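# Slide the pillow fully into its pillowcase with two arms

## Task

Get the pillow completely inside the pillowcase, lying flat rather than crumpled, with the case's open end extending clearly beyond the pillow. Both items must remain on the table, though slight overhang past the table edge is acceptable. Finish by releasing everything and moving the grippers away.

## Robot and tools

Robot: two arms, left_arm and right_arm, each ending in a parallel two-finger gripper. In the scene frame the origin sits at table height, midway between the nominal arm bases. +z points up, +x points out over the table, and left_arm is on the +y side. Image sides do not follow the arm names. The calibrated bases are left_arm at (-0.026, +0.294, 0) m and right_arm at (-0.041, -0.314, 0) m, each turned only slightly about z. A two-camera stand is fixed to the floor behind the arms.

Gripper axes: the fingers point along the gripper's +z and close along its y. The reported end_effector_position is the point between the pads, just under 1 cm behind the fingertips.

Frames: each arm's hand pose, velocities, Hand target and wrist-camera pose are given in that arm's own base frame. cam_high and the table use the scene frame. Because the bases are nearly aligned with the scene frame, the axis directions almost match, but the origins differ.

Tool execute_actions, argument actions: a list of actions, run one after another.
- Each action is a table of 1 to 15 rows. Each row is one control step of 1/30 s. A short table repeats its last row until step 15.
- Every row holds 14 plain numbers, each between -1 and 1, and both arms must always be filled. The order is left_arm dx, dy, dz, rx, ry, rz, opening, followed by the same seven values for right_arm.
- dx, dy, dz, rx, ry, rz are an offset, not a pose. They are measured along that arm's base axes from the arm's Hand target as it stood when the action began. Every row counts from that same starting target, not from the previous row.
- Because each new action starts from the current target, sending the same offset again moves the arm further.
- Scale: 1.0 equals 0.6 m for dx, dy, dz and 180 degrees for the rotation.
- rx, ry, rz together form one rotation vector, applied about the Hand target's position.
- If dx, dy, dz together are longer than 1.0, they are scaled down along the same direction.
- opening is absolute, not an offset: +1 is fully open (pad gap about 87 mm), 0 is about 31 to 49 mm, -0.5 is about 8 to 21 mm, and -1 is closed.
- A 0 in an opening slot is a real command. To keep a gripper as it is, resend its current value.

Argument cameras (optional): a list of names from cam_high, cam_left_wrist and cam_right_wrist, or ["all"], or [] for none. If it is left out or null, you get every camera for an empty actions list and none otherwise. An unknown name invalidates the whole call. An empty actions list also returns the full state, including fields that are normally left out.

Tool zoom_image: takes camera (one of the three names) and region [x0, y0, x1, y1] in pixels, with the origin at the top-left. The region can be at most 504 by 504. Only cameras from the most recent set of images can be zoomed. All images are 672x504.

Tool finished_scene: takes scene (the current scene's number as an integer). It ends the scene permanently. Call it only once the pillow stays inside the case with no robot contact.

Reading results:
- end_effector_position (m) and end_effector_quat_wxyz are in each arm's base frame. They can be off by a few cm, more when the arm is stretched far.
- Hand target is your last commanded pose after clipping, and it is where the next offsets start from. The gripper often stops short of it.
- If a gripper keeps resting short of its target, send the missing distance as an extra offset.
- To stop pressing against something, command the target back past the gripper's actual position.
- Tool commands lists the current opening commands.
- grip_measured is the finger position on the same scale as opening. To hold something, command about 0.04 below the reading at first contact, or up to 0.11 below near the ends of the range.
- Joint velocities reading 'within noise' means the arm is at rest.
- Joint torques are raw and offset, and the first three joints wrap sign at ±28 N m.

Motion behaviour:
- Each step, the commanded orientation is clipped to within 40 degrees of the measured one.
- Damped inverse kinematics favours position over orientation, so one action may not reach the goal.
- Friction and gravity leave the gripper low, short or tilted. Small moves can fail or go sideways. Check where the gripper ended up and correct any tilt.
- When the wrist is close to the waist axis, a small motion can swing the whole arm.
- Joint limits (rad): waist -2.618 to 3.054, shoulder 0 to 3.142, elbow 0 to 3.142 (straight at 2.901), wrist pitch and wrist yaw ±1.571, wrist roll ±2.094.

Things to avoid:
- Letting the pillow or the case fall off the table, or leaving either one off it.
- Dropping items, releasing them while they are still moving, slamming, and hard pushes.
- Any strong hit on fixed or heavy objects, which fails the scene.
- Any contact between the two grippers, their housings or their wrist cameras. The clearance check does not prevent this, and it can fail the scene. Never close one gripper on the other arm's fingers.
- Arm stops of any kind.
- Overheating: holding loads, staying stretched out or pushing at unreachable targets heats the motors, even while you are thinking. At 75 °C a MOTOR HOT line appears. At 90 °C that arm folds up and stays idle. At 100 °C it goes limp.

Cameras: the calibration lines give intrinsics and T_world_to_cam. The wrist-camera poses are derived from the joints and can lag while the arm is moving. Use them to locate the pillow, the case opening and the grippers before and after each move.

Each tool is called as a command line: name --argument value for each argument, lists and objects as JSON in quotes; but a table of rows of numbers goes row by row, as --pt "numbers of a row", without its own name.

## Session

execute_actions --actions '[]'

Scene clock: 0.00 s.
left_arm: end_effector_position=(+0.3210, -0.0858, +0.2448) grip_measured=+1.000 end_effector_quat_wxyz=(+0.620, -0.119, +0.745, -0.212) | right_arm: end_effector_position=(+0.4030, +0.1126, +0.2364) grip_measured=+1.000 end_effector_quat_wxyz=(+0.554, -0.003, +0.823, +0.123)
Joint positions: left_arm=[-0.235 0.807 0.614 0.052 -0.064 -0.497 1] | right_arm=[0.267 1.292 1.035 -0.108 0.041 0.232 1]
Joint velocities: within noise
Joint torques (N m): no reading
Motor temperatures (°C): left_arm=[25 27 31 34 26 25 28] | right_arm=[24 35 31 36 24 23 28]
Heat: left arm: 34 °C; right arm: 36 °C.
Hand target: left_arm +0.3224, -0.0861, +0.2566; +0.632, -0.118, +0.735, -0.216 | right_arm +0.4030, +0.1126, +0.2403; +0.557, -0.003, +0.821, +0.124
Tool commands: left_gripper/opening=+1.0 right_gripper/opening=+1.0

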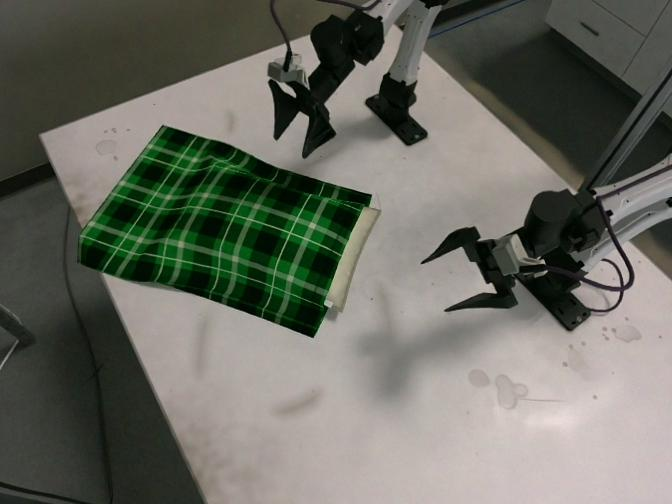

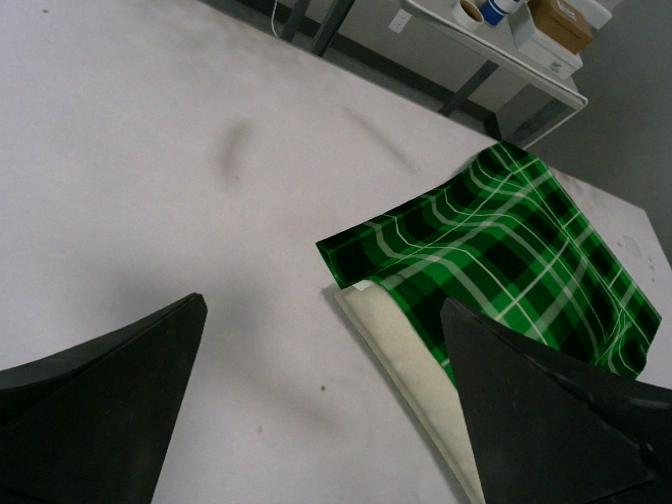

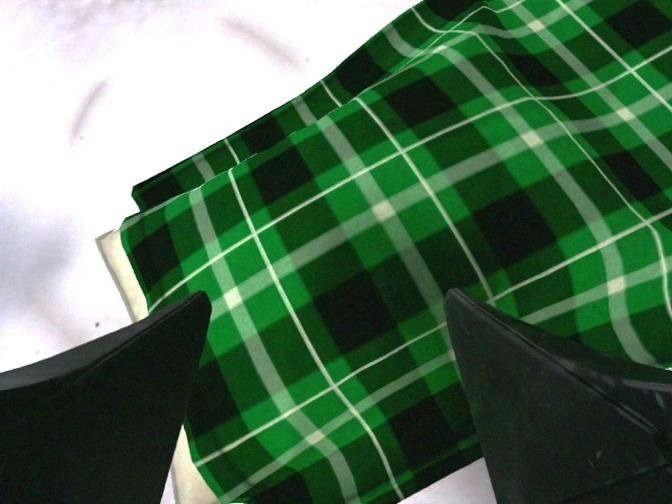

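zoom_image --camera "cam_high" --region '[60, 110, 400, 350]'

zoom_image --camera "cam_left_wrist" --region '[300, 130, 672, 410]'

Scaled by 1.482 from the camera's image (finer frame: 960x720).

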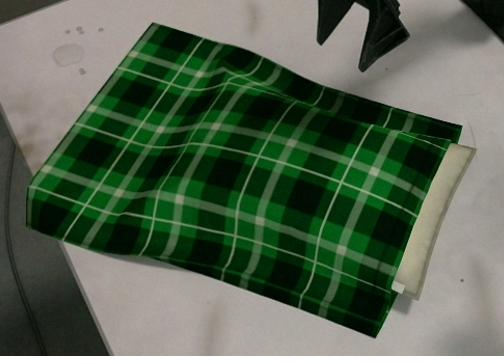

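Scaled by 1.355 from the camera's image (finer frame: 960x720).

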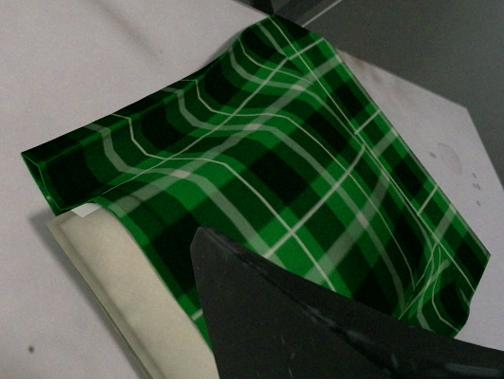

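execute_actions --actions '[[[0.0616,-0.0454,-0.0403,0.0733,0.0527,-0.0786,1,-0.0846,0.031,-0.0168,-0.0553,0.0818,0.0516,1]],[[0.0616,-0.0454,-0.0403,0.0733,0.0527,-0.0786,1,-0.0846,0.031,-0.0168,-0.0553,0.0818,0.0516,1]],[[0.0616,-0.0454,-0.0403,0.0733,0.0527,-0.0786,1,-0.0846,0.031,-0.0168,-0.0553,0.0818,0.0516,1]],[[0.0616,-0.0454,-0.0403,0.0733,0.0527,-0.0786,1,-0.0846,0.031,-0.0168,-0.0553,0.0818,0.0516,1]]]' --cameras '["all"]'

Scene clock: 159.03 s.
left_arm: end_effector_position=(+0.4641, -0.1921, +0.1575) grip_measured=+1.000 end_effector_quat_wxyz=(+0.216, +0.434, +0.869, -0.101) | right_arm: end_effector_position=(+0.2009, +0.1847, +0.1981) grip_measured=+1.000 end_effector_quat_wxyz=(+0.035, -0.363, +0.931, +0.008)
Joint positions: left_arm=[-0.348 2.314 2.448 -1.286 0.246 0.526 1] | right_arm=[0.75 1.707 1.769 -1.561 0.011 0.005 1]
Joint torques (N m): left_arm=[-0.62 -10.4 8.12 0.94 0.02 0.17] | right_arm=[0.46 -7.09 7.25 0.46 -0.18 -0.09]
Motor temperatures (°C): left_arm=[25 26 40 45 25 24 26] | right_arm=[23 36 40 39 24 23 26]
Heat: left arm: 45 °C; right arm: 40 °C.
Hand target: left_arm +0.4702, -0.1952, +0.1600; +0.193, +0.443, +0.870, -0.099 | right_arm +0.2000, +0.1871, +0.1999; -0.001, -0.366, +0.931, +0.000
Off the commanded pose: left_arm 0.007 m, 3 deg | right_arm 0.003 m, 4 deg.
joint sent to its limit (right arm) — joint 4 (wrist pitch), lower limit. The joint targets are off in orientation, not in position.
cam_left_wrist: T_world_to_cam=[[-0.7925, -0.6098, -0.00954, 0.2485], [-0.56593, 0.72948, 0.38417, 0.36434], [-0.2273, 0.30985, -0.92321, 0.45502]] pos_world=[0.50655, -0.25523, 0.28248]
cam_right_wrist: T_world_to_cam=[[0.67759, -0.73503, 0.02462, -0.00615], [-0.52047, -0.45561, 0.72217, 0.06635], [-0.5196, -0.50215, -0.69128, 0.47905]] pos_world=[0.28761, 0.26627, 0.2834]

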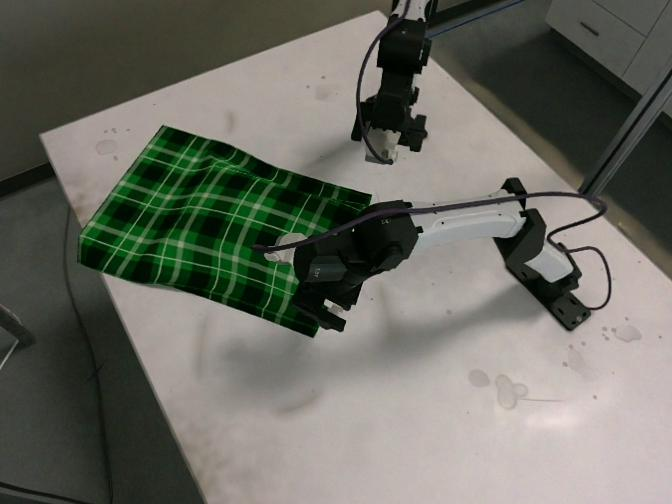

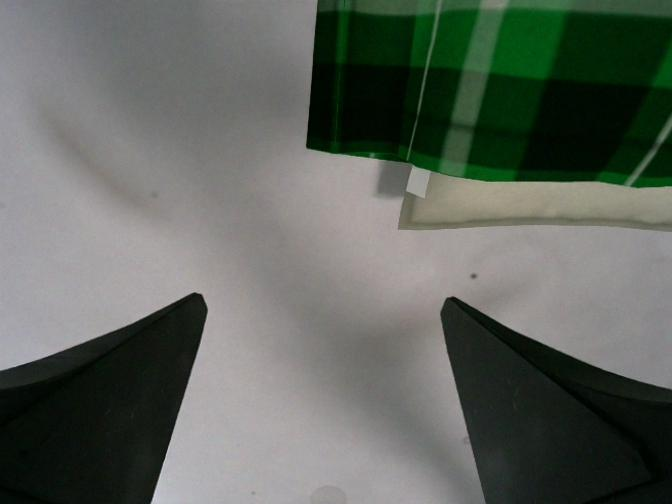

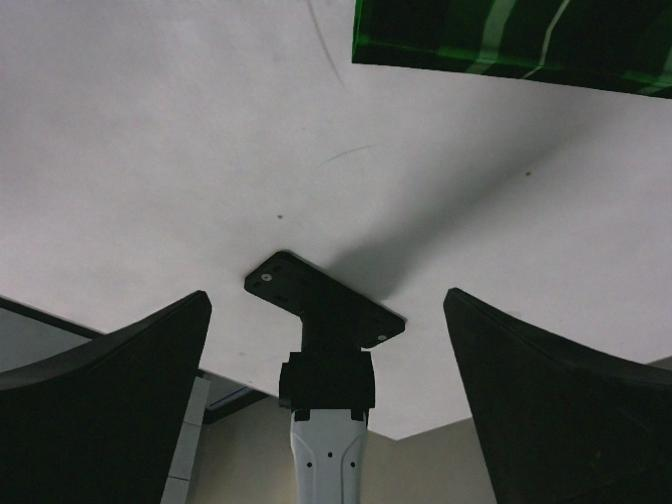

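execute_actions --actions '[[[0.033,-0.035,-0.05,0,0,0,0.2,0.036,-0.018,-0.04,0,0,0.23,0.2]],[[0.033,-0.035,-0.06,0,0,0,0.2,0.036,-0.018,-0.11,0,0,0.23,0.2]]]' --cameras '["all"]'

Scene clock: 193.10 s.
left_arm: end_effector_position=(+0.5019, -0.2329, +0.0869) grip_measured=+0.200 end_effector_quat_wxyz=(+0.205, +0.441, +0.868, -0.100) | right_arm: end_effector_position=(+0.2431, +0.1645, +0.1083) grip_measured=+0.200 end_effector_quat_wxyz=(+0.016, +0.888, -0.460, +0.007)
Joint positions: left_arm=[-0.399 2.679 2.843 -1.329 0.225 0.495 0.6] | right_arm=[0.751 1.687 1.371 -1.281 0.025 -1.435 0.6]
Joint torques (N m): left_arm=[-0.47 -13.48 6.98 1.15 0.01 -0.01] | right_arm=[-0.17 -9.83 5.12 0.4 -0.27 -0.15]
Motor temperatures (°C): left_arm=[25 33 43 39 25 24 26] | right_arm=[23 37 38 35 24 23 26]
Heat: left arm: 43 °C; right arm: 38 °C.
Hand target: left_arm +0.5099, -0.2370, +0.0940; +0.193, +0.443, +0.870, -0.098 | right_arm +0.2431, +0.1656, +0.1100; +0.000, +0.890, -0.456, +0.000
Off the commanded pose: left_arm 0.011 m, 2 deg | right_arm 0.002 m, 2 deg.
elbow stopped short (left arm): the move would have taken joint 3 (elbow) straighter than the controller allows.
cam_left_wrist: T_world_to_cam=[[-0.80179, -0.59758, -0.00634, 0.26011], [-0.54892, 0.73222, 0.40316, 0.43305], [-0.23628, 0.32672, -0.91511, 0.41888]] pos_world=[0.54523, -0.29851, 0.21038]
cam_right_wrist: T_world_to_cam=[[0.81538, 0.57886, -0.00871, -0.29345], [0.36249, -0.49876, 0.7873, -0.07066], [0.45139, -0.64511, -0.61651, 0.20807]] pos_world=[0.17096, 0.26885, 0.18135]

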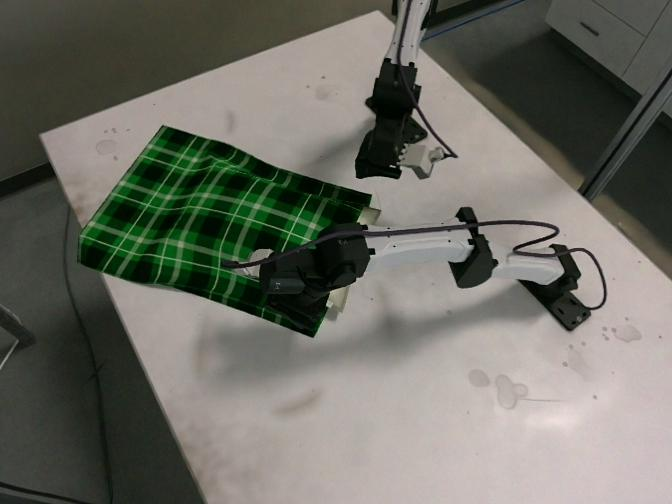

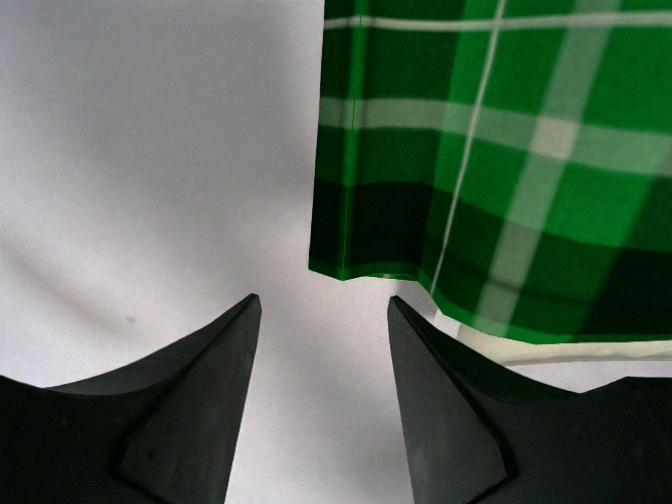

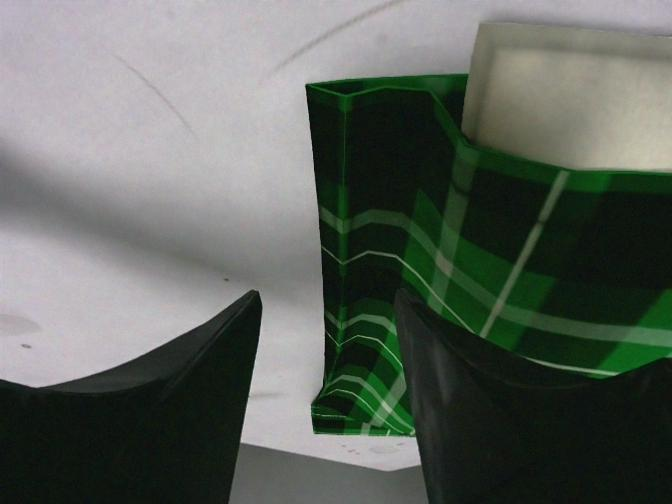

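execute_actions --actions '[[[0.004,-0.002,-0.06,0,0,0,0.2,0,-0.002,-0.07,0,0,0,0.2]],[[0,0,-0.04,0,0,0,0.2,0,0,-0.07,0,0,0,0.2]]]' --cameras '["cam_left_wrist","cam_right_wrist"]'

Scene clock: 220.03 s.
left_arm: end_effector_position=(+0.5095, -0.2360, +0.0369) grip_measured=+0.200 end_effector_quat_wxyz=(+0.185, +0.441, +0.873, -0.101) | right_arm: end_effector_position=(+0.2425, +0.1636, +0.0299) grip_measured=+0.200 end_effector_quat_wxyz=(+0.001, +0.890, -0.457, +0.007)
Joint positions: left_arm=[-0.399 2.747 2.781 -1.241 0.224 0.495 0.6] | right_arm=[0.744 1.724 1.095 -0.94 0.014 -1.449 0.6]
Joint torques (N m): left_arm=[-0.53 -13.79 4.55 1.12 0.04 0.09] | right_arm=[-0.38 -6.86 5.33 0.45 -0.28 -0.14]
Motor temperatures (°C): left_arm=[25 40 39 38 25 24 26] | right_arm=[23 39 37 33 24 23 26]
Heat: left arm: 40 °C; right arm: 39 °C.
Hand target: left_arm +0.5122, -0.2382, +0.0339; +0.192, +0.443, +0.870, -0.099 | right_arm +0.2431, +0.1643, +0.0259; +0.001, +0.890, -0.456, +0.000
Off the commanded pose: left_arm 0.005 m, 1 deg | right_arm 0.004 m, 1 deg.
elbow stopped short (left arm): the move would have taken joint 3 (elbow) straighter than the controller allows.
cam_left_wrist: T_world_to_cam=[[-0.80145, -0.59789, 0.01435, 0.26312], [-0.53301, 0.72495, 0.4363, 0.44863], [-0.27126, 0.34202, -0.89969, 0.39671]] pos_world=[0.55761, -0.3036, 0.1574]
cam_right_wrist: T_world_to_cam=[[0.8112, 0.58451, 0.01763, -0.29372], [0.35599, -0.51752, 0.77811, -0.00431], [0.46393, -0.62492, -0.62789, 0.15338]] pos_world=[0.16864, 0.2653, 0.10484]

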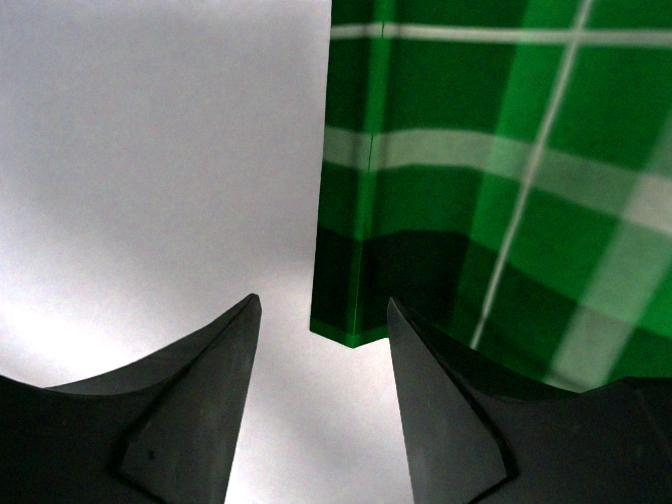

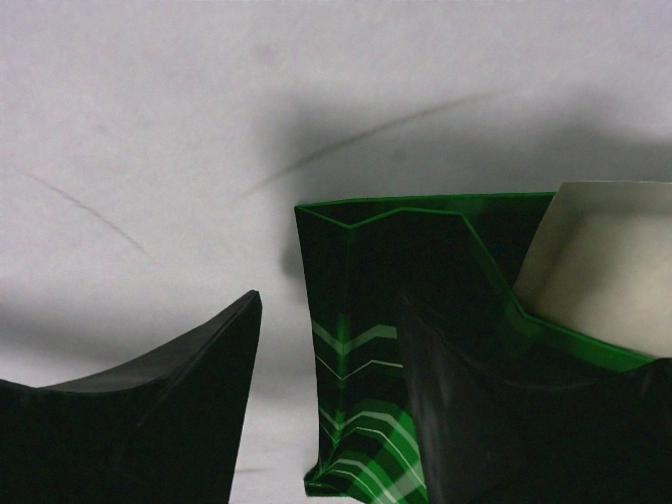

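execute_actions --actions '[[[-0.002,0,-0.04,0,0,0,0.2,0,0,-0.031,0,0,0,0.2]]]' --cameras '["cam_left_wrist","cam_right_wrist"]'

Scene clock: 229.40 s.
left_arm: end_effector_position=(+0.5080, -0.2361, +0.0148) grip_measured=+0.200 end_effector_quat_wxyz=(+0.182, +0.441, +0.873, -0.103) | right_arm: end_effector_position=(+0.2428, +0.1639, +0.0135) grip_measured=+0.200 end_effector_quat_wxyz=(+0.001, +0.890, -0.457, +0.007)
Joint positions: left_arm=[-0.399 2.682 2.563 -1.095 0.228 0.495 0.6] | right_arm=[0.744 1.75 1.055 -0.872 0.014 -1.449 0.6]
Joint torques (N m): left_arm=[-0.59 -14.35 3.02 1.27 -0.01 0.09] | right_arm=[-0.39 -6.49 4.83 0.52 -0.28 -0.14]
Heat: left arm: 42 °C; right arm: 39 °C.
Hand target: left_arm +0.5110, -0.2382, +0.0100; +0.193, +0.443, +0.870, -0.098 | right_arm +0.2431, +0.1643, +0.0074; +0.001, +0.890, -0.456, +0.000
Off the commanded pose: left_arm 0.006 m, 1 deg | right_arm 0.006 m, 1 deg.
cam_left_wrist: T_world_to_cam=[[-0.80216, -0.59675, 0.02067, 0.2627], [-0.52879, 0.72603, 0.43961, 0.45563], [-0.27735, 0.34171, -0.89795, 0.37947]] pos_world=[0.55691, -0.3037, 0.13501]
cam_right_wrist: T_world_to_cam=[[0.81117, 0.58449, 0.01953, -0.29393], [0.35491, -0.51854, 0.77792, 0.00901], [0.46481, -0.62409, -0.62806, 0.14282]] pos_world=[0.16884, 0.2656, 0.08843]

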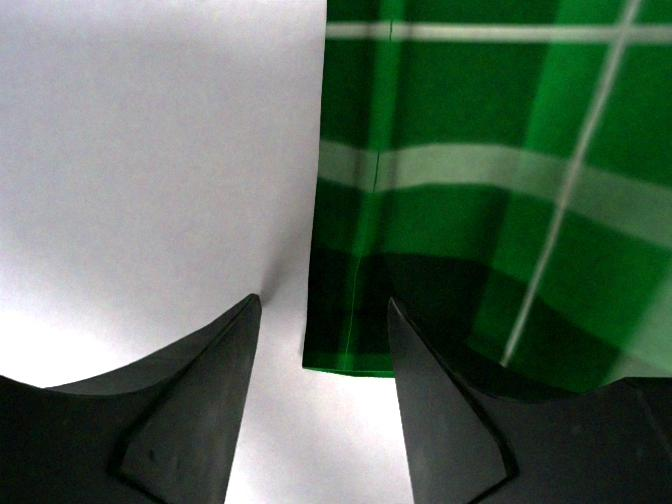

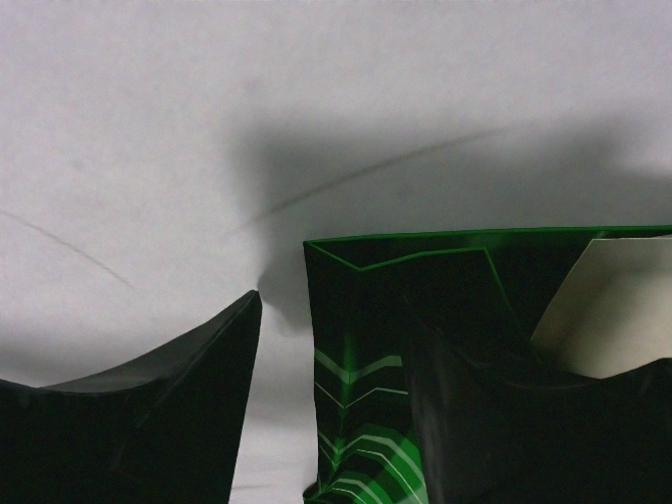

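execute_actions --actions '[[[0,0,-0.009,0,0,0,0.2,0,0,-0.008,0,0,0,0.2]],[[0,0,0,0,0,0,-0.4,0,0,0,0,0,0,-0.4]],[[0,0,0,0,0,0,-1,0,0,0,0,0,0,-1]],[[0,0,0,0,0,0,-1,0,0,0,0,0,0,-1]]]' --cameras '["cam_left_wrist","cam_right_wrist"]'

Scene clock: 239.13 s.
left_arm: end_effector_position=(+0.5061, -0.2440, +0.0156) grip_measured=-0.994 end_effector_quat_wxyz=(+0.190, +0.443, +0.869, -0.114) | right_arm: end_effector_position=(+0.2489, +0.1695, +0.0127) grip_measured=-0.997 end_effector_quat_wxyz=(-0.016, +0.890, -0.456, +0.013)
Joint positions: left_arm=[-0.406 2.651 2.502 -1.045 0.248 0.489 0.003] | right_arm=[0.744 1.75 1.052 -0.834 0.014 -1.451 0.002]
Joint torques (N m): left_arm=[0.13 -13.39 3.17 1.26 -0.17 0.15] | right_arm=[-0.38 -5.78 4.22 0.41 -0.28 -0.11]
Motor temperatures (°C): left_arm=[25 47 37 37 25 24 25] | right_arm=[23 38 36 32 23 23 26]
Heat: left arm: 47 °C; right arm: 38 °C.
Hand target: left_arm +0.5110, -0.2383, +0.0045; +0.192, +0.443, +0.870, -0.099 | right_arm +0.2431, +0.1643, +0.0025; +0.001, +0.890, -0.456, +0.000
Off the commanded pose: left_arm 0.013 m, 2 deg | right_arm 0.013 m, 2 deg.
cam_left_wrist: T_world_to_cam=[[-0.80755, -0.58904, 0.02989, 0.2609], [-0.5256, 0.74172, 0.41664, 0.46258], [-0.26759, 0.32075, -0.90858, 0.37251]] pos_world=[0.55351, -0.30891, 0.13792]
cam_right_wrist: T_world_to_cam=[[0.80894, 0.58545, 0.05347, -0.30215], [0.33651, -0.5357, 0.77446, 0.01788], [0.48205, -0.6085, -0.63036, 0.13607]] pos_world=[0.17281, 0.26927, 0.08809]

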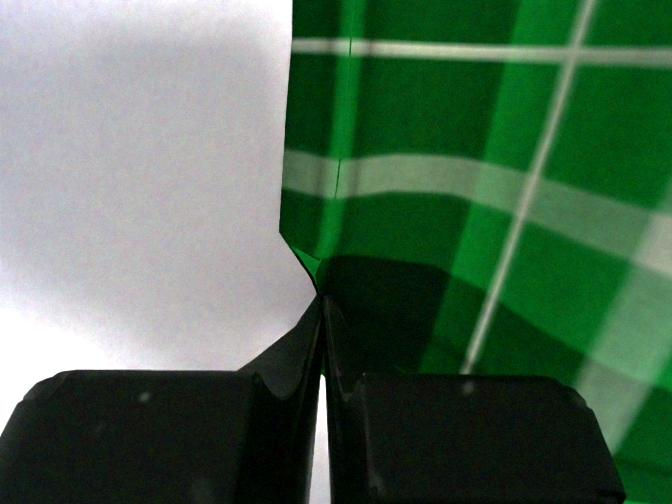

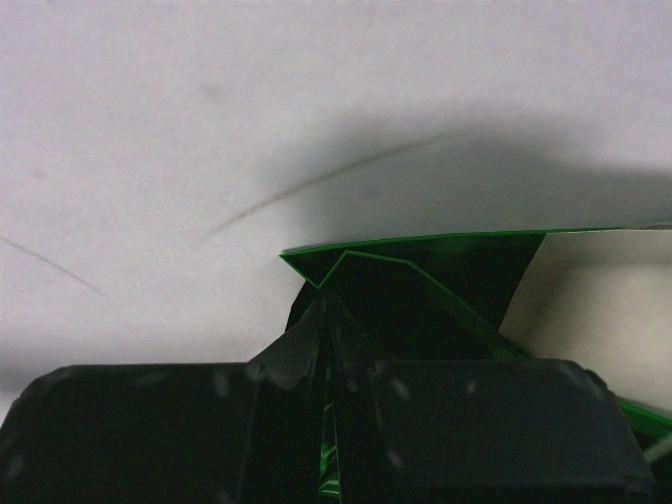

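execute_actions --actions '[[[0,0,0.06,0,0,0,-1,0,0,0.06,0,0,0,-1]],[[-0.007,0.0286,0.0714,0,0,0,-1,-0.007,0.0286,0.0714,0,0,0,-1]],[[-0.007,0.0286,0.0714,0,0,0,-1,-0.007,0.0286,0.0714,0,0,0,-1]],[[-0.007,0.0286,0.0714,0,0,0,-1,-0.007,0.0286,0.0714,0,0,0,-1]]]' --cameras '["all"]'

Scene clock: 257.33 s.
left_arm: end_effector_position=(+0.4965, -0.1859, +0.1348) grip_measured=-0.998 end_effector_quat_wxyz=(+0.214, +0.432, +0.871, -0.092) | right_arm: end_effector_position=(+0.2317, +0.2135, +0.1670) grip_measured=-0.999 end_effector_quat_wxyz=(-0.002, +0.892, -0.452, +0.006)
Joint positions: left_arm=[-0.32 2.574 2.841 -1.429 0.238 0.551 0.001] | right_arm=[0.879 1.771 1.706 -1.499 0.01 -1.324 0.001]
Joint torques (N m): left_arm=[0.01 -16.95 7.04 0.96 0.17 0.13] | right_arm=[0.51 -7.47 7.35 0.24 -0.23 0.04]
Heat: left arm: 48 °C; right arm: 37 °C.
Hand target: left_arm +0.4984, -0.1868, +0.1690; +0.192, +0.443, +0.870, -0.099 | right_arm +0.2305, +0.2159, +0.1671; +0.000, +0.890, -0.456, +0.000
Off the commanded pose: left_arm 0.034 m, 3 deg | right_arm 0.003 m, 1 deg.
elbow stopped short (left arm): the move would have taken joint 3 (elbow) straighter than the controller allows.
cam_left_wrist: T_world_to_cam=[[-0.78745, -0.61596, -0.02273, 0.27594], [-0.57299, 0.71793, 0.3953, 0.38672], [-0.22717, 0.32431, -0.91827, 0.44144]] pos_world=[0.53916, -0.25083, 0.25877]
cam_right_wrist: T_world_to_cam=[[0.80508, 0.59274, 0.02239, -0.3178], [0.36077, -0.51927, 0.77473, -0.08145], [0.47084, -0.61564, -0.6319, 0.27271]] pos_world=[0.15683, 0.31397, 0.24254]

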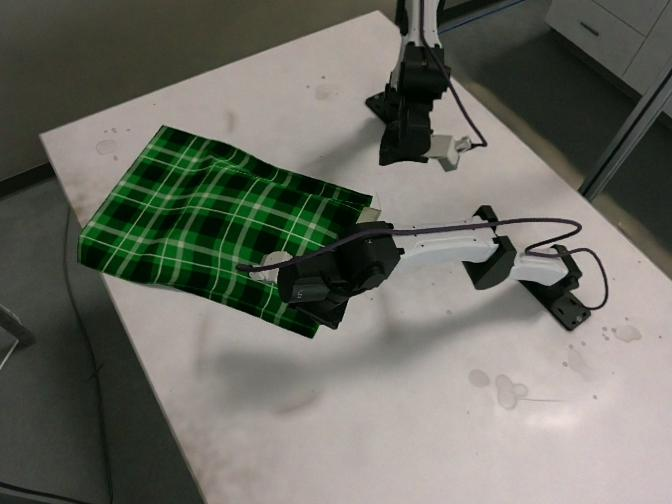

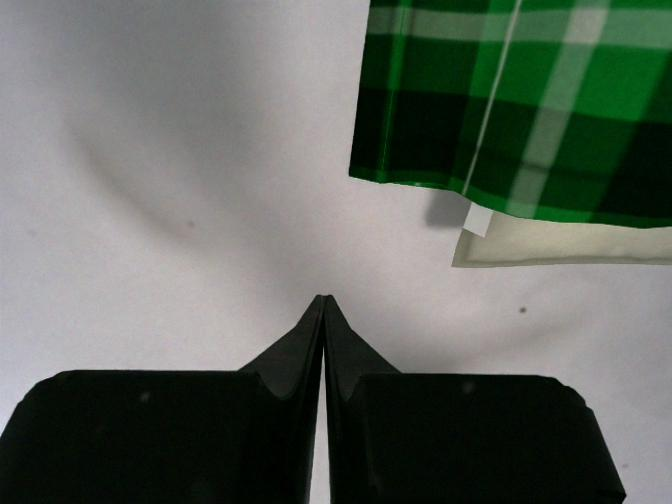

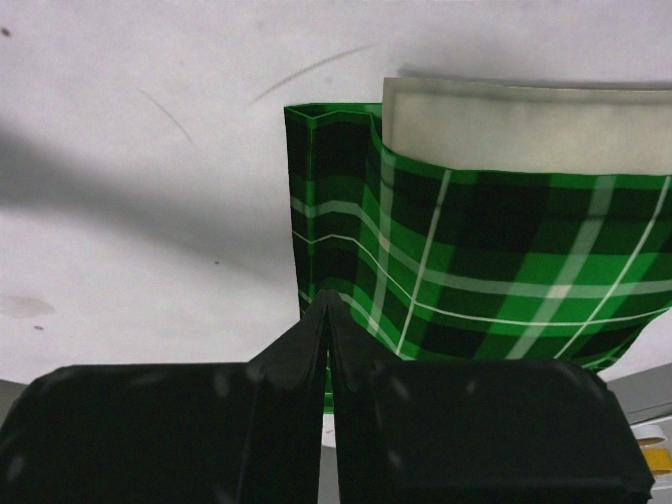

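execute_actions --actions '[[[-0.055,0.01,-0.03,-0.0674,-0.049,0,-0.5,0,0,0,0,0,0,-1]],[[-0.05,0.01,-0.03,-0.0945,0.13,0.1915,0.1,0,0,0,0,0,0,-1]],[[0,0,-0.06,-0.0945,0.13,0.1915,0.1,0,0,0,0,0,0,-1]]]' --cameras '["all"]'

Scene clock: 355.60 s.
left_arm: end_effector_position=(+0.4303, -0.1718, +0.0851) grip_measured=+0.100 end_effector_quat_wxyz=(+0.060, -0.288, +0.901, -0.319) | right_arm: end_effector_position=(+0.2316, +0.2134, +0.1670) grip_measured=-0.999 end_effector_quat_wxyz=(-0.002, +0.892, -0.452, +0.005)
Joint positions: left_arm=[-0.129 2.048 1.567 -0.661 0.521 -0.864 0.55] | right_arm=[0.879 1.771 1.706 -1.5 0.01 -1.324 0.001]
Joint torques (N m): left_arm=[-0.83 -13.79 4.59 1.17 0.06 0.02] | right_arm=[0.5 -7.46 7.32 0.27 -0.23 0.04]
Motor temperatures (°C): left_arm=[25 71 40 34 25 24 25] | right_arm=[23 38 36 28 23 23 25]
Heat: left arm: 71 °C; right arm: 38 °C.
Hand target: left_arm +0.4354, -0.1748, +0.0970; +0.105, -0.291, +0.893, -0.326 | right_arm +0.2305, +0.2158, +0.1671; +0.001, +0.890, -0.456, +0.000
Off the commanded pose: left_arm 0.013 m, 5 deg | right_arm 0.003 m, 1 deg.
cam_left_wrist: T_world_to_cam=[[0.4874, -0.62766, 0.60703, -0.37287], [-0.75091, 0.05348, 0.65823, 0.29843], [-0.44561, -0.77665, -0.44525, 0.2408]] pos_world=[0.51314, -0.06298, 0.13712]
cam_right_wrist: T_world_to_cam=[[0.80535, 0.5924, 0.02159, -0.3174], [0.36096, -0.51896, 0.77485, -0.08162], [0.47023, -0.61623, -0.63178, 0.27295]] pos_world=[0.15674, 0.31387, 0.24254]

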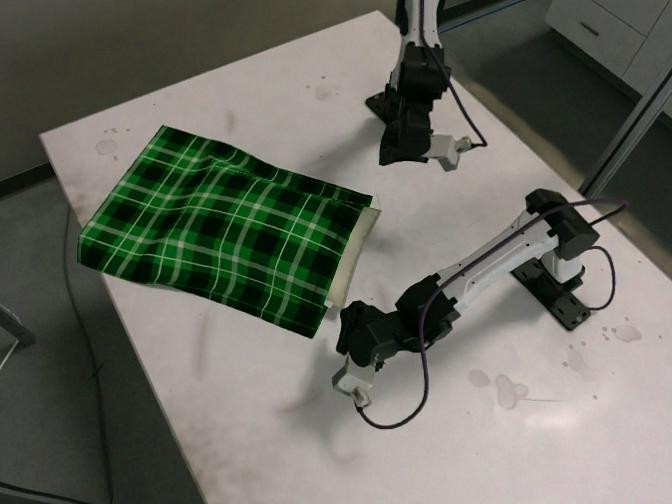

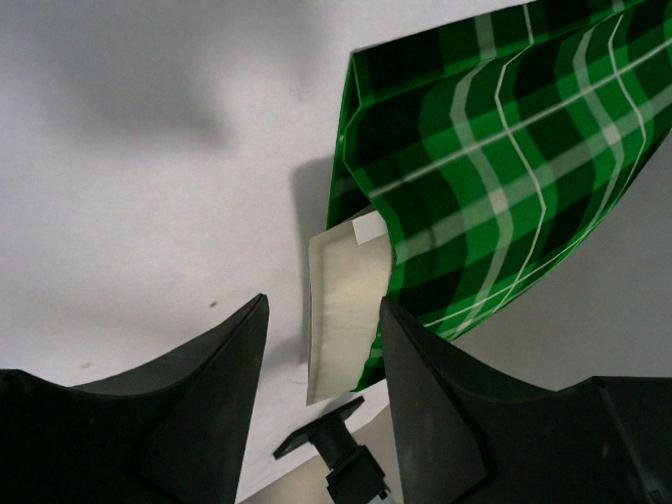

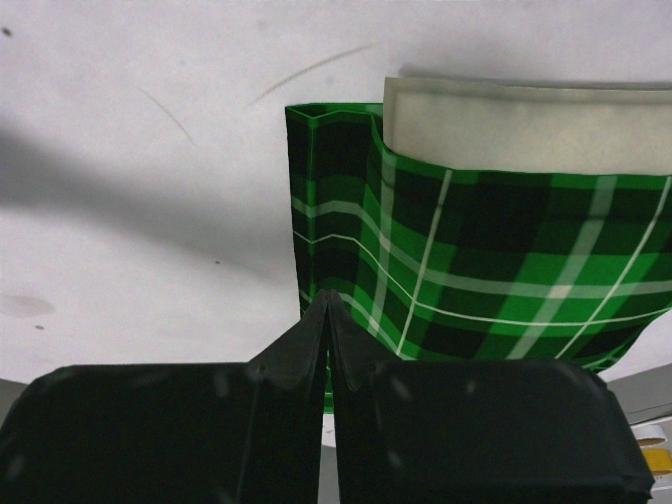

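execute_actions --actions '[[[0.052,-0.067,-0.05,0.01,-0.01,-0.02,0.1,0,0,0,0,0,0,-1]],[[0,0,-0.058,0,0,0,0.1,0,0,0,0,0,0,-1]]]' --cameras '["cam_left_wrist"]'

Scene clock: 368.57 s.
left_arm: end_effector_position=(+0.4622, -0.2175, +0.0381) grip_measured=+0.100 end_effector_quat_wxyz=(+0.109, -0.251, +0.907, -0.321) | right_arm: end_effector_position=(+0.2316, +0.2134, +0.1670) grip_measured=-0.999 end_effector_quat_wxyz=(-0.002, +0.892, -0.452, +0.005)
Joint positions: left_arm=[-0.233 2.189 1.582 -0.416 0.445 -0.899 0.55] | right_arm=[0.879 1.771 1.706 -1.5 0.01 -1.324 0.001]
Joint torques (N m): left_arm=[0.29 -10.26 5.12 1.37 0 0.04] | right_arm=[0.5 -7.46 7.32 0.27 -0.23 0.04]
Motor temperatures (°C): left_arm=[25 73 39 34 25 24 25] | right_arm=[23 38 36 28 23 23 25]
Heat: left arm: 73 °C; right arm: 38 °C.
Hand target: left_arm +0.4666, -0.2149, +0.0322; +0.114, -0.256, +0.905, -0.319 | right_arm +0.2305, +0.2158, +0.1671; +0.001, +0.890, -0.456, +0.000
Off the commanded pose: left_arm 0.008 m, 1 deg | right_arm 0.003 m, 1 deg.
cam_left_wrist: T_world_to_cam=[[0.39251, -0.66592, 0.63441, -0.35405], [-0.81682, 0.06468, 0.57326, 0.39187], [-0.42278, -0.74321, -0.51855, 0.1982]] pos_world=[0.54286, -0.11381, 0.10275]

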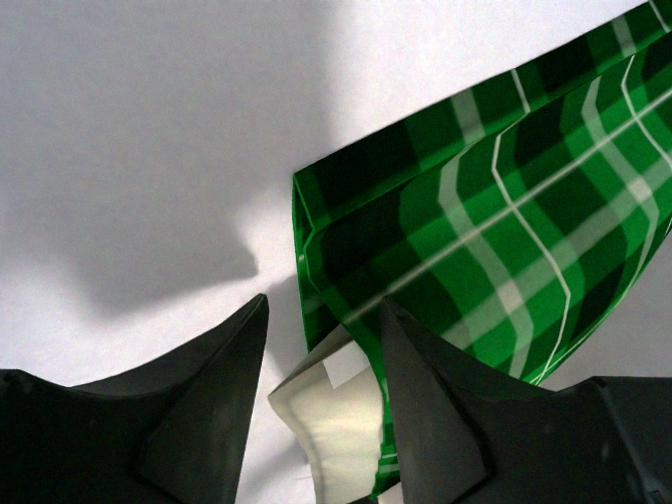

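execute_actions --actions '[[[0.027,0.02,-0.02,0,0,0,0.1,0,0,0,0,0,0,-1]],[[0.01,-0.014,-0.012,0,0,0,0.1,0,0,0,0,0,0,-1]]]' --cameras '["cam_left_wrist"]'

Scene clock: 376.63 s.
left_arm: end_effector_position=(+0.4814, -0.2093, +0.0261) grip_measured=+0.100 end_effector_quat_wxyz=(+0.106, -0.257, +0.902, -0.330) | right_arm: end_effector_position=(+0.2316, +0.2134, +0.1670) grip_measured=-0.999 end_effector_quat_wxyz=(-0.002, +0.892, -0.452, +0.005)
Joint positions: left_arm=[-0.201 2.267 1.652 -0.409 0.475 -0.891 0.55] | right_arm=[0.879 1.771 1.706 -1.5 0.01 -1.324 0.001]
Joint torques (N m): left_arm=[-1.09 -8.62 7.32 1.31 -0.16 0.15] | right_arm=[0.5 -7.43 7.34 0.27 -0.23 0.04]
Motor temperatures (°C): left_arm=[25 70 38 35 25 24 25] | right_arm=[23 38 36 28 23 23 25]
Heat: left arm: 70 °C; right arm: 38 °C.
Hand target: left_arm +0.4888, -0.2114, +0.0130; +0.114, -0.256, +0.905, -0.319 | right_arm +0.2305, +0.2158, +0.1671; +0.001, +0.890, -0.456, +0.000
Off the commanded pose: left_arm 0.015 m, 1 deg | right_arm 0.003 m, 1 deg.
cam_left_wrist: T_world_to_cam=[[0.40086, -0.64789, 0.64773, -0.34904], [-0.8162, 0.06856, 0.57369, 0.41431], [-0.4161, -0.75864, -0.50132, 0.19923]] pos_world=[0.56097, -0.1034, 0.08827]

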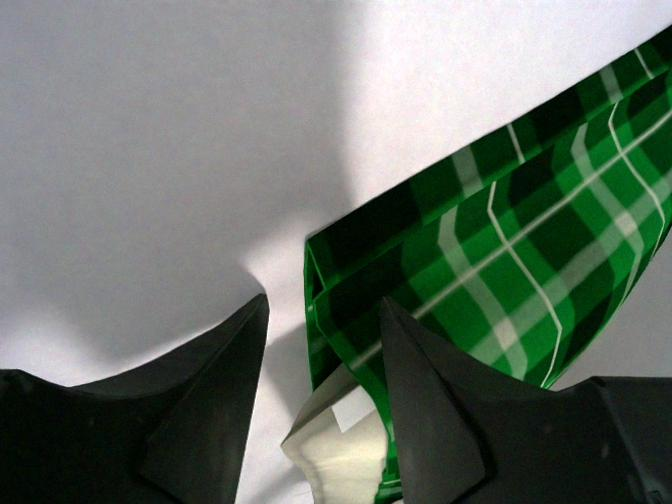

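execute_actions --actions '[[[0.004,-0.006,-0.02,0,0,0,0.1,0,0,0,0,0,0,-1]],[[0.034,-0.047,0,0,0,0,0.1,0,0,0,0,0,0,-1]]]' --cameras '["cam_left_wrist"]'

Scene clock: 388.33 s.
left_arm: end_effector_position=(+0.5118, -0.2477, +0.0276) grip_measured=+0.100 end_effector_quat_wxyz=(+0.122, -0.244, +0.896, -0.351) | right_arm: end_effector_position=(+0.2316, +0.2134, +0.1670) grip_measured=-0.999 end_effector_quat_wxyz=(-0.002, +0.892, -0.452, +0.005)
Joint positions: left_arm=[-0.258 2.385 1.83 -0.391 0.467 -0.943 0.55] | right_arm=[0.879 1.771 1.706 -1.5 0.01 -1.324 0.001]
Joint torques (N m): left_arm=[-0.64 -8.95 7.01 1.01 -0.35 0.16] | right_arm=[0.53 -7.47 7.31 0.27 -0.23 0.04]
Motor temperatures (°C): left_arm=[25 66 39 34 25 24 25] | right_arm=[23 38 36 28 23 23 25]
Heat: left arm: 66 °C; right arm: 38 °C.
Hand target: left_arm +0.5117, -0.2431, +0.0012; +0.114, -0.256, +0.905, -0.319 | right_arm +0.2305, +0.2158, +0.1671; +0.001, +0.890, -0.456, +0.000
Off the commanded pose: left_arm 0.027 m, 4 deg | right_arm 0.003 m, 1 deg.
cam_left_wrist: T_world_to_cam=[[0.35957, -0.63204, 0.68647, -0.36314], [-0.84205, 0.09721, 0.53056, 0.4625], [-0.40206, -0.76882, -0.49725, 0.17362]] pos_world=[0.58983, -0.141, 0.09023]

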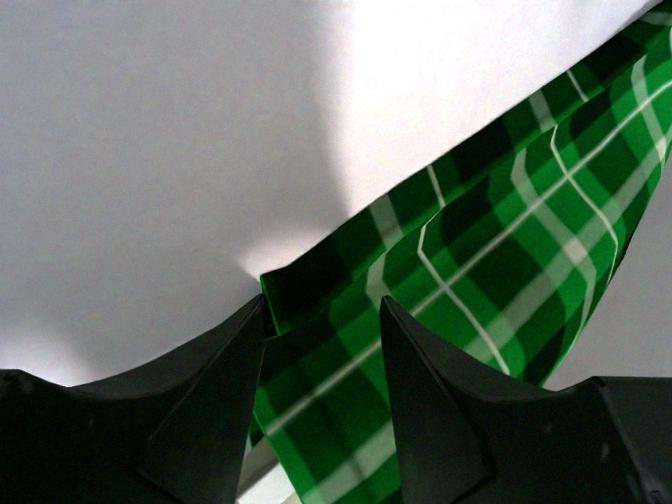

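execute_actions --actions '[[[0.026,-0.035,0.01,0,0,0,0.1,0,0,0,0,0,0,-1]]]' --cameras '["cam_left_wrist","cam_high"]'

zoom_image --camera "cam_left_wrist" --region '[150, 200, 450, 425]'

Scene clock: 396.60 s.
left_arm: end_effector_position=(+0.5292, -0.2661, +0.0280) grip_measured=+0.100 end_effector_quat_wxyz=(+0.124, -0.247, +0.897, -0.345) | right_arm: end_effector_position=(+0.2316, +0.2134, +0.1670) grip_measured=-0.999 end_effector_quat_wxyz=(-0.002, +0.892, -0.452, +0.005)
Joint positions: left_arm=[-0.287 2.475 2 -0.464 0.437 -0.969 0.55] | right_arm=[0.879 1.771 1.706 -1.5 0.01 -1.324 0.001]
Joint torques (N m): left_arm=[-0.87 -10.09 7.51 0.94 -0.26 0.18] | right_arm=[0.51 -7.43 7.34 0.27 -0.23 0.04]
Motor temperatures (°C): left_arm=[25 64 39 34 25 24 25] | right_arm=[23 38 36 28 23 23 25]
Heat: left arm: 64 °C; right arm: 38 °C.
Hand target: left_arm +0.5272, -0.2643, +0.0070; +0.114, -0.256, +0.905, -0.319 | right_arm +0.2305, +0.2158, +0.1671; +0.001, +0.890, -0.456, +0.000
Off the commanded pose: left_arm 0.021 m, 3 deg | right_arm 0.003 m, 1 deg.
cam_left_wrist: T_world_to_cam=[[0.36493, -0.6372, 0.67883, -0.38531], [-0.84214, 0.08501, 0.53252, 0.47546], [-0.39703, -0.766, -0.50558, 0.16506]] pos_world=[0.60654, -0.1595, 0.09182]
Images, in order (width x height): cam_high 672x504, cam_left_wrist 672x504.

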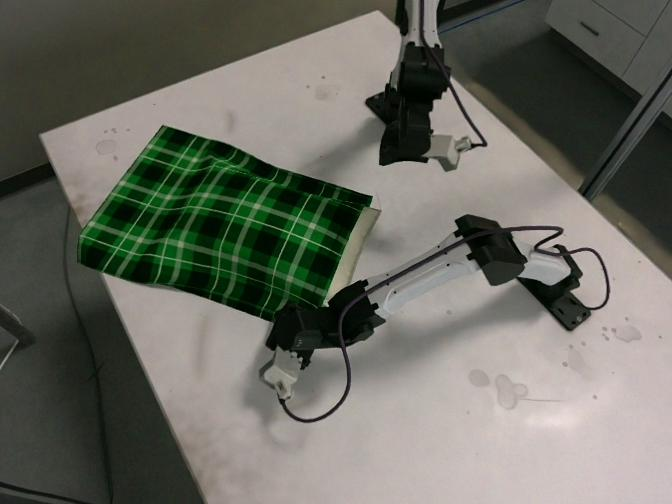

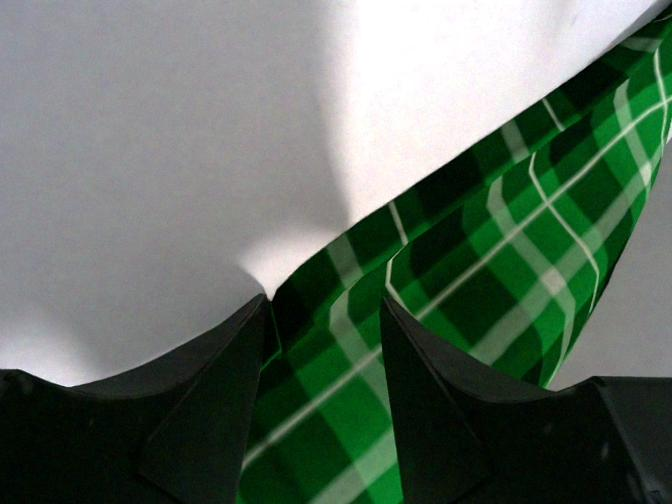

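Scaled by 1.680 from the camera's image (finer frame: 960x720).

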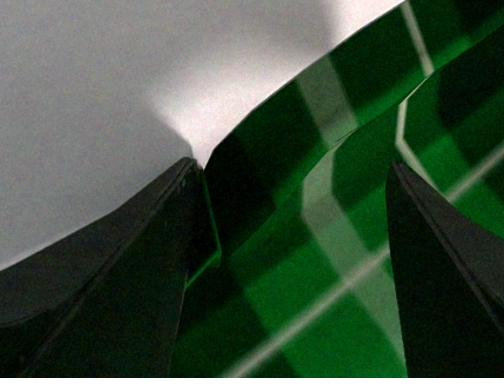

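execute_actions --actions '[[[0.01,-0.012,0,0,0,0,-0.5,0,0,0,0,0,0,-1]],[[0,0,0,0,0,0,-1,0,0,0,0,0,0,-1]],[[0,0,0.04,0,0,0,-1,0,0,0,0,0,0,-1]],[[-0.02,0.03,0.04,0,0,0,-1,0,0,0,0,0,0,-1]]]' --cameras '["cam_left_wrist","cam_high"]'

Scene clock: 408.37 s.
left_arm: end_effector_position=(+0.5188, -0.2557, +0.0200) grip_measured=-0.999 end_effector_quat_wxyz=(+0.091, -0.265, +0.910, -0.304) | right_arm: end_effector_position=(+0.2316, +0.2134, +0.1670) grip_measured=-0.999 end_effector_quat_wxyz=(-0.002, +0.892, -0.452, +0.005)
Joint positions: left_arm=[-0.283 2.505 2.082 -0.629 0.405 -0.959 0] | right_arm=[0.879 1.771 1.706 -1.5 0.01 -1.324 0.001]
Joint torques (N m): left_arm=[0.36 -19.02 4.77 1.08 0.11 0.2] | right_arm=[0.5 -7.47 7.32 0.27 -0.24 0.04]
Motor temperatures (°C): left_arm=[25 63 39 33 25 24 25] | right_arm=[23 38 36 27 23 23 25]
Heat: left arm: 63 °C; right arm: 38 °C.
Hand target: left_arm +0.5213, -0.2533, +0.0551; +0.114, -0.256, +0.905, -0.319 | right_arm +0.2305, +0.2158, +0.1671; +0.001, +0.890, -0.456, +0.000
Off the commanded pose: left_arm 0.035 m, 3 deg | right_arm 0.003 m, 1 deg.
cam_left_wrist: T_world_to_cam=[[0.43519, -0.67084, 0.60048, -0.41297], [-0.78785, 0.03907, 0.61463, 0.4285], [-0.43578, -0.74057, -0.51152, 0.19156]] pos_world=[0.60079, -0.15191, 0.0826]
Images, in order (width x height): cam_high 672x504, cam_left_wrist 672x504.

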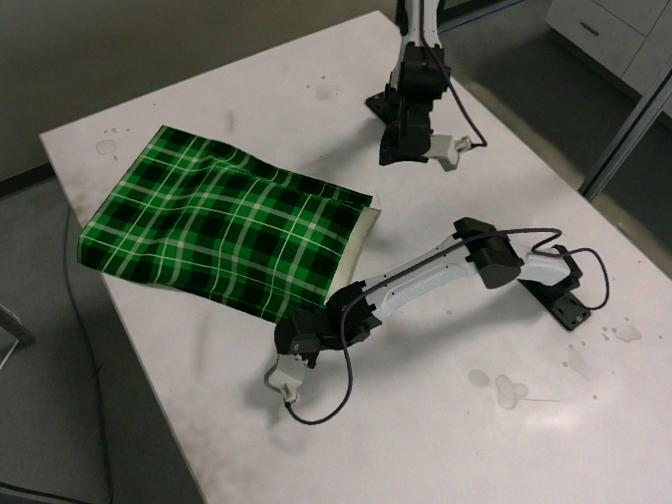

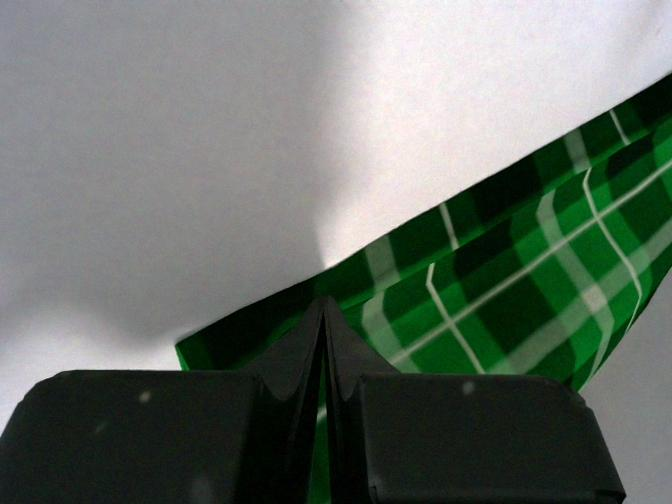

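execute_actions --actions '[[[-0.02,0.03,0.05,0,0,0,-1,0,0,0,0,0,0,-1]],[[-0.02,0.03,0.05,0,0,0,-1,0,0,0,0,0,0,-1]]]' --cameras '["cam_left_wrist","cam_high"]'

Scene clock: 418.77 s.
left_arm: end_effector_position=(+0.5000, -0.2189, +0.0899) grip_measured=-0.999 end_effector_quat_wxyz=(+0.098, -0.265, +0.909, -0.308) | right_arm: end_effector_position=(+0.2316, +0.2134, +0.1670) grip_measured=-0.999 end_effector_quat_wxyz=(-0.002, +0.892, -0.452, +0.005)
Joint positions: left_arm=[-0.222 2.316 2.023 -0.766 0.433 -0.905 0] | right_arm=[0.879 1.771 1.706 -1.5 0.01 -1.324 0.001]
Joint torques (N m): left_arm=[0.09 -16.75 4.94 1.07 0.15 0.22] | right_arm=[0.5 -7.45 7.32 0.28 -0.23 0.04]
Motor temperatures (°C): left_arm=[25 66 38 33 25 24 25] | right_arm=[22 38 37 27 23 23 25]
Heat: left arm: 66 °C; right arm: 38 °C.
Hand target: left_arm +0.4972, -0.2174, +0.1149; +0.113, -0.256, +0.905, -0.319 | right_arm +0.2305, +0.2158, +0.1671; +0.001, +0.890, -0.456, +0.000
Off the commanded pose: left_arm 0.025 m, 3 deg | right_arm 0.003 m, 1 deg.
cam_left_wrist: T_world_to_cam=[[0.42968, -0.667, 0.60868, -0.41914], [-0.79659, 0.03745, 0.60336, 0.37442], [-0.42524, -0.74412, -0.51523, 0.24066]] pos_world=[0.58069, -0.11451, 0.15321]
Images, in order (width x height): cam_high 672x504, cam_left_wrist 672x504.

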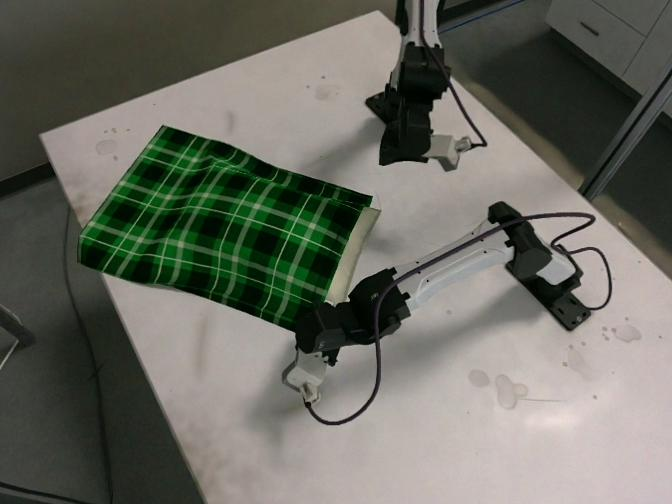

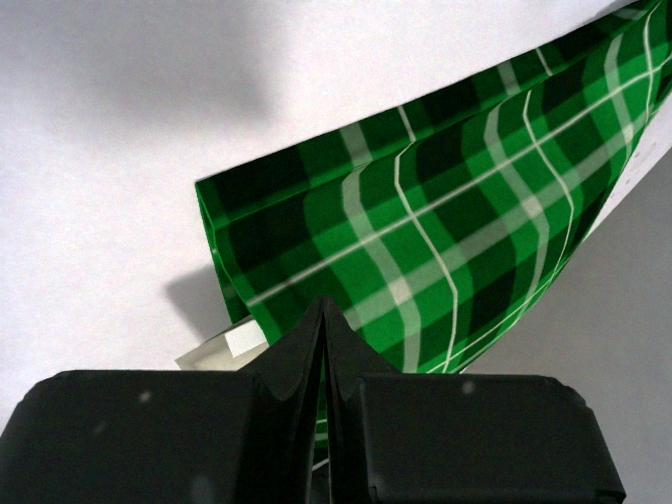

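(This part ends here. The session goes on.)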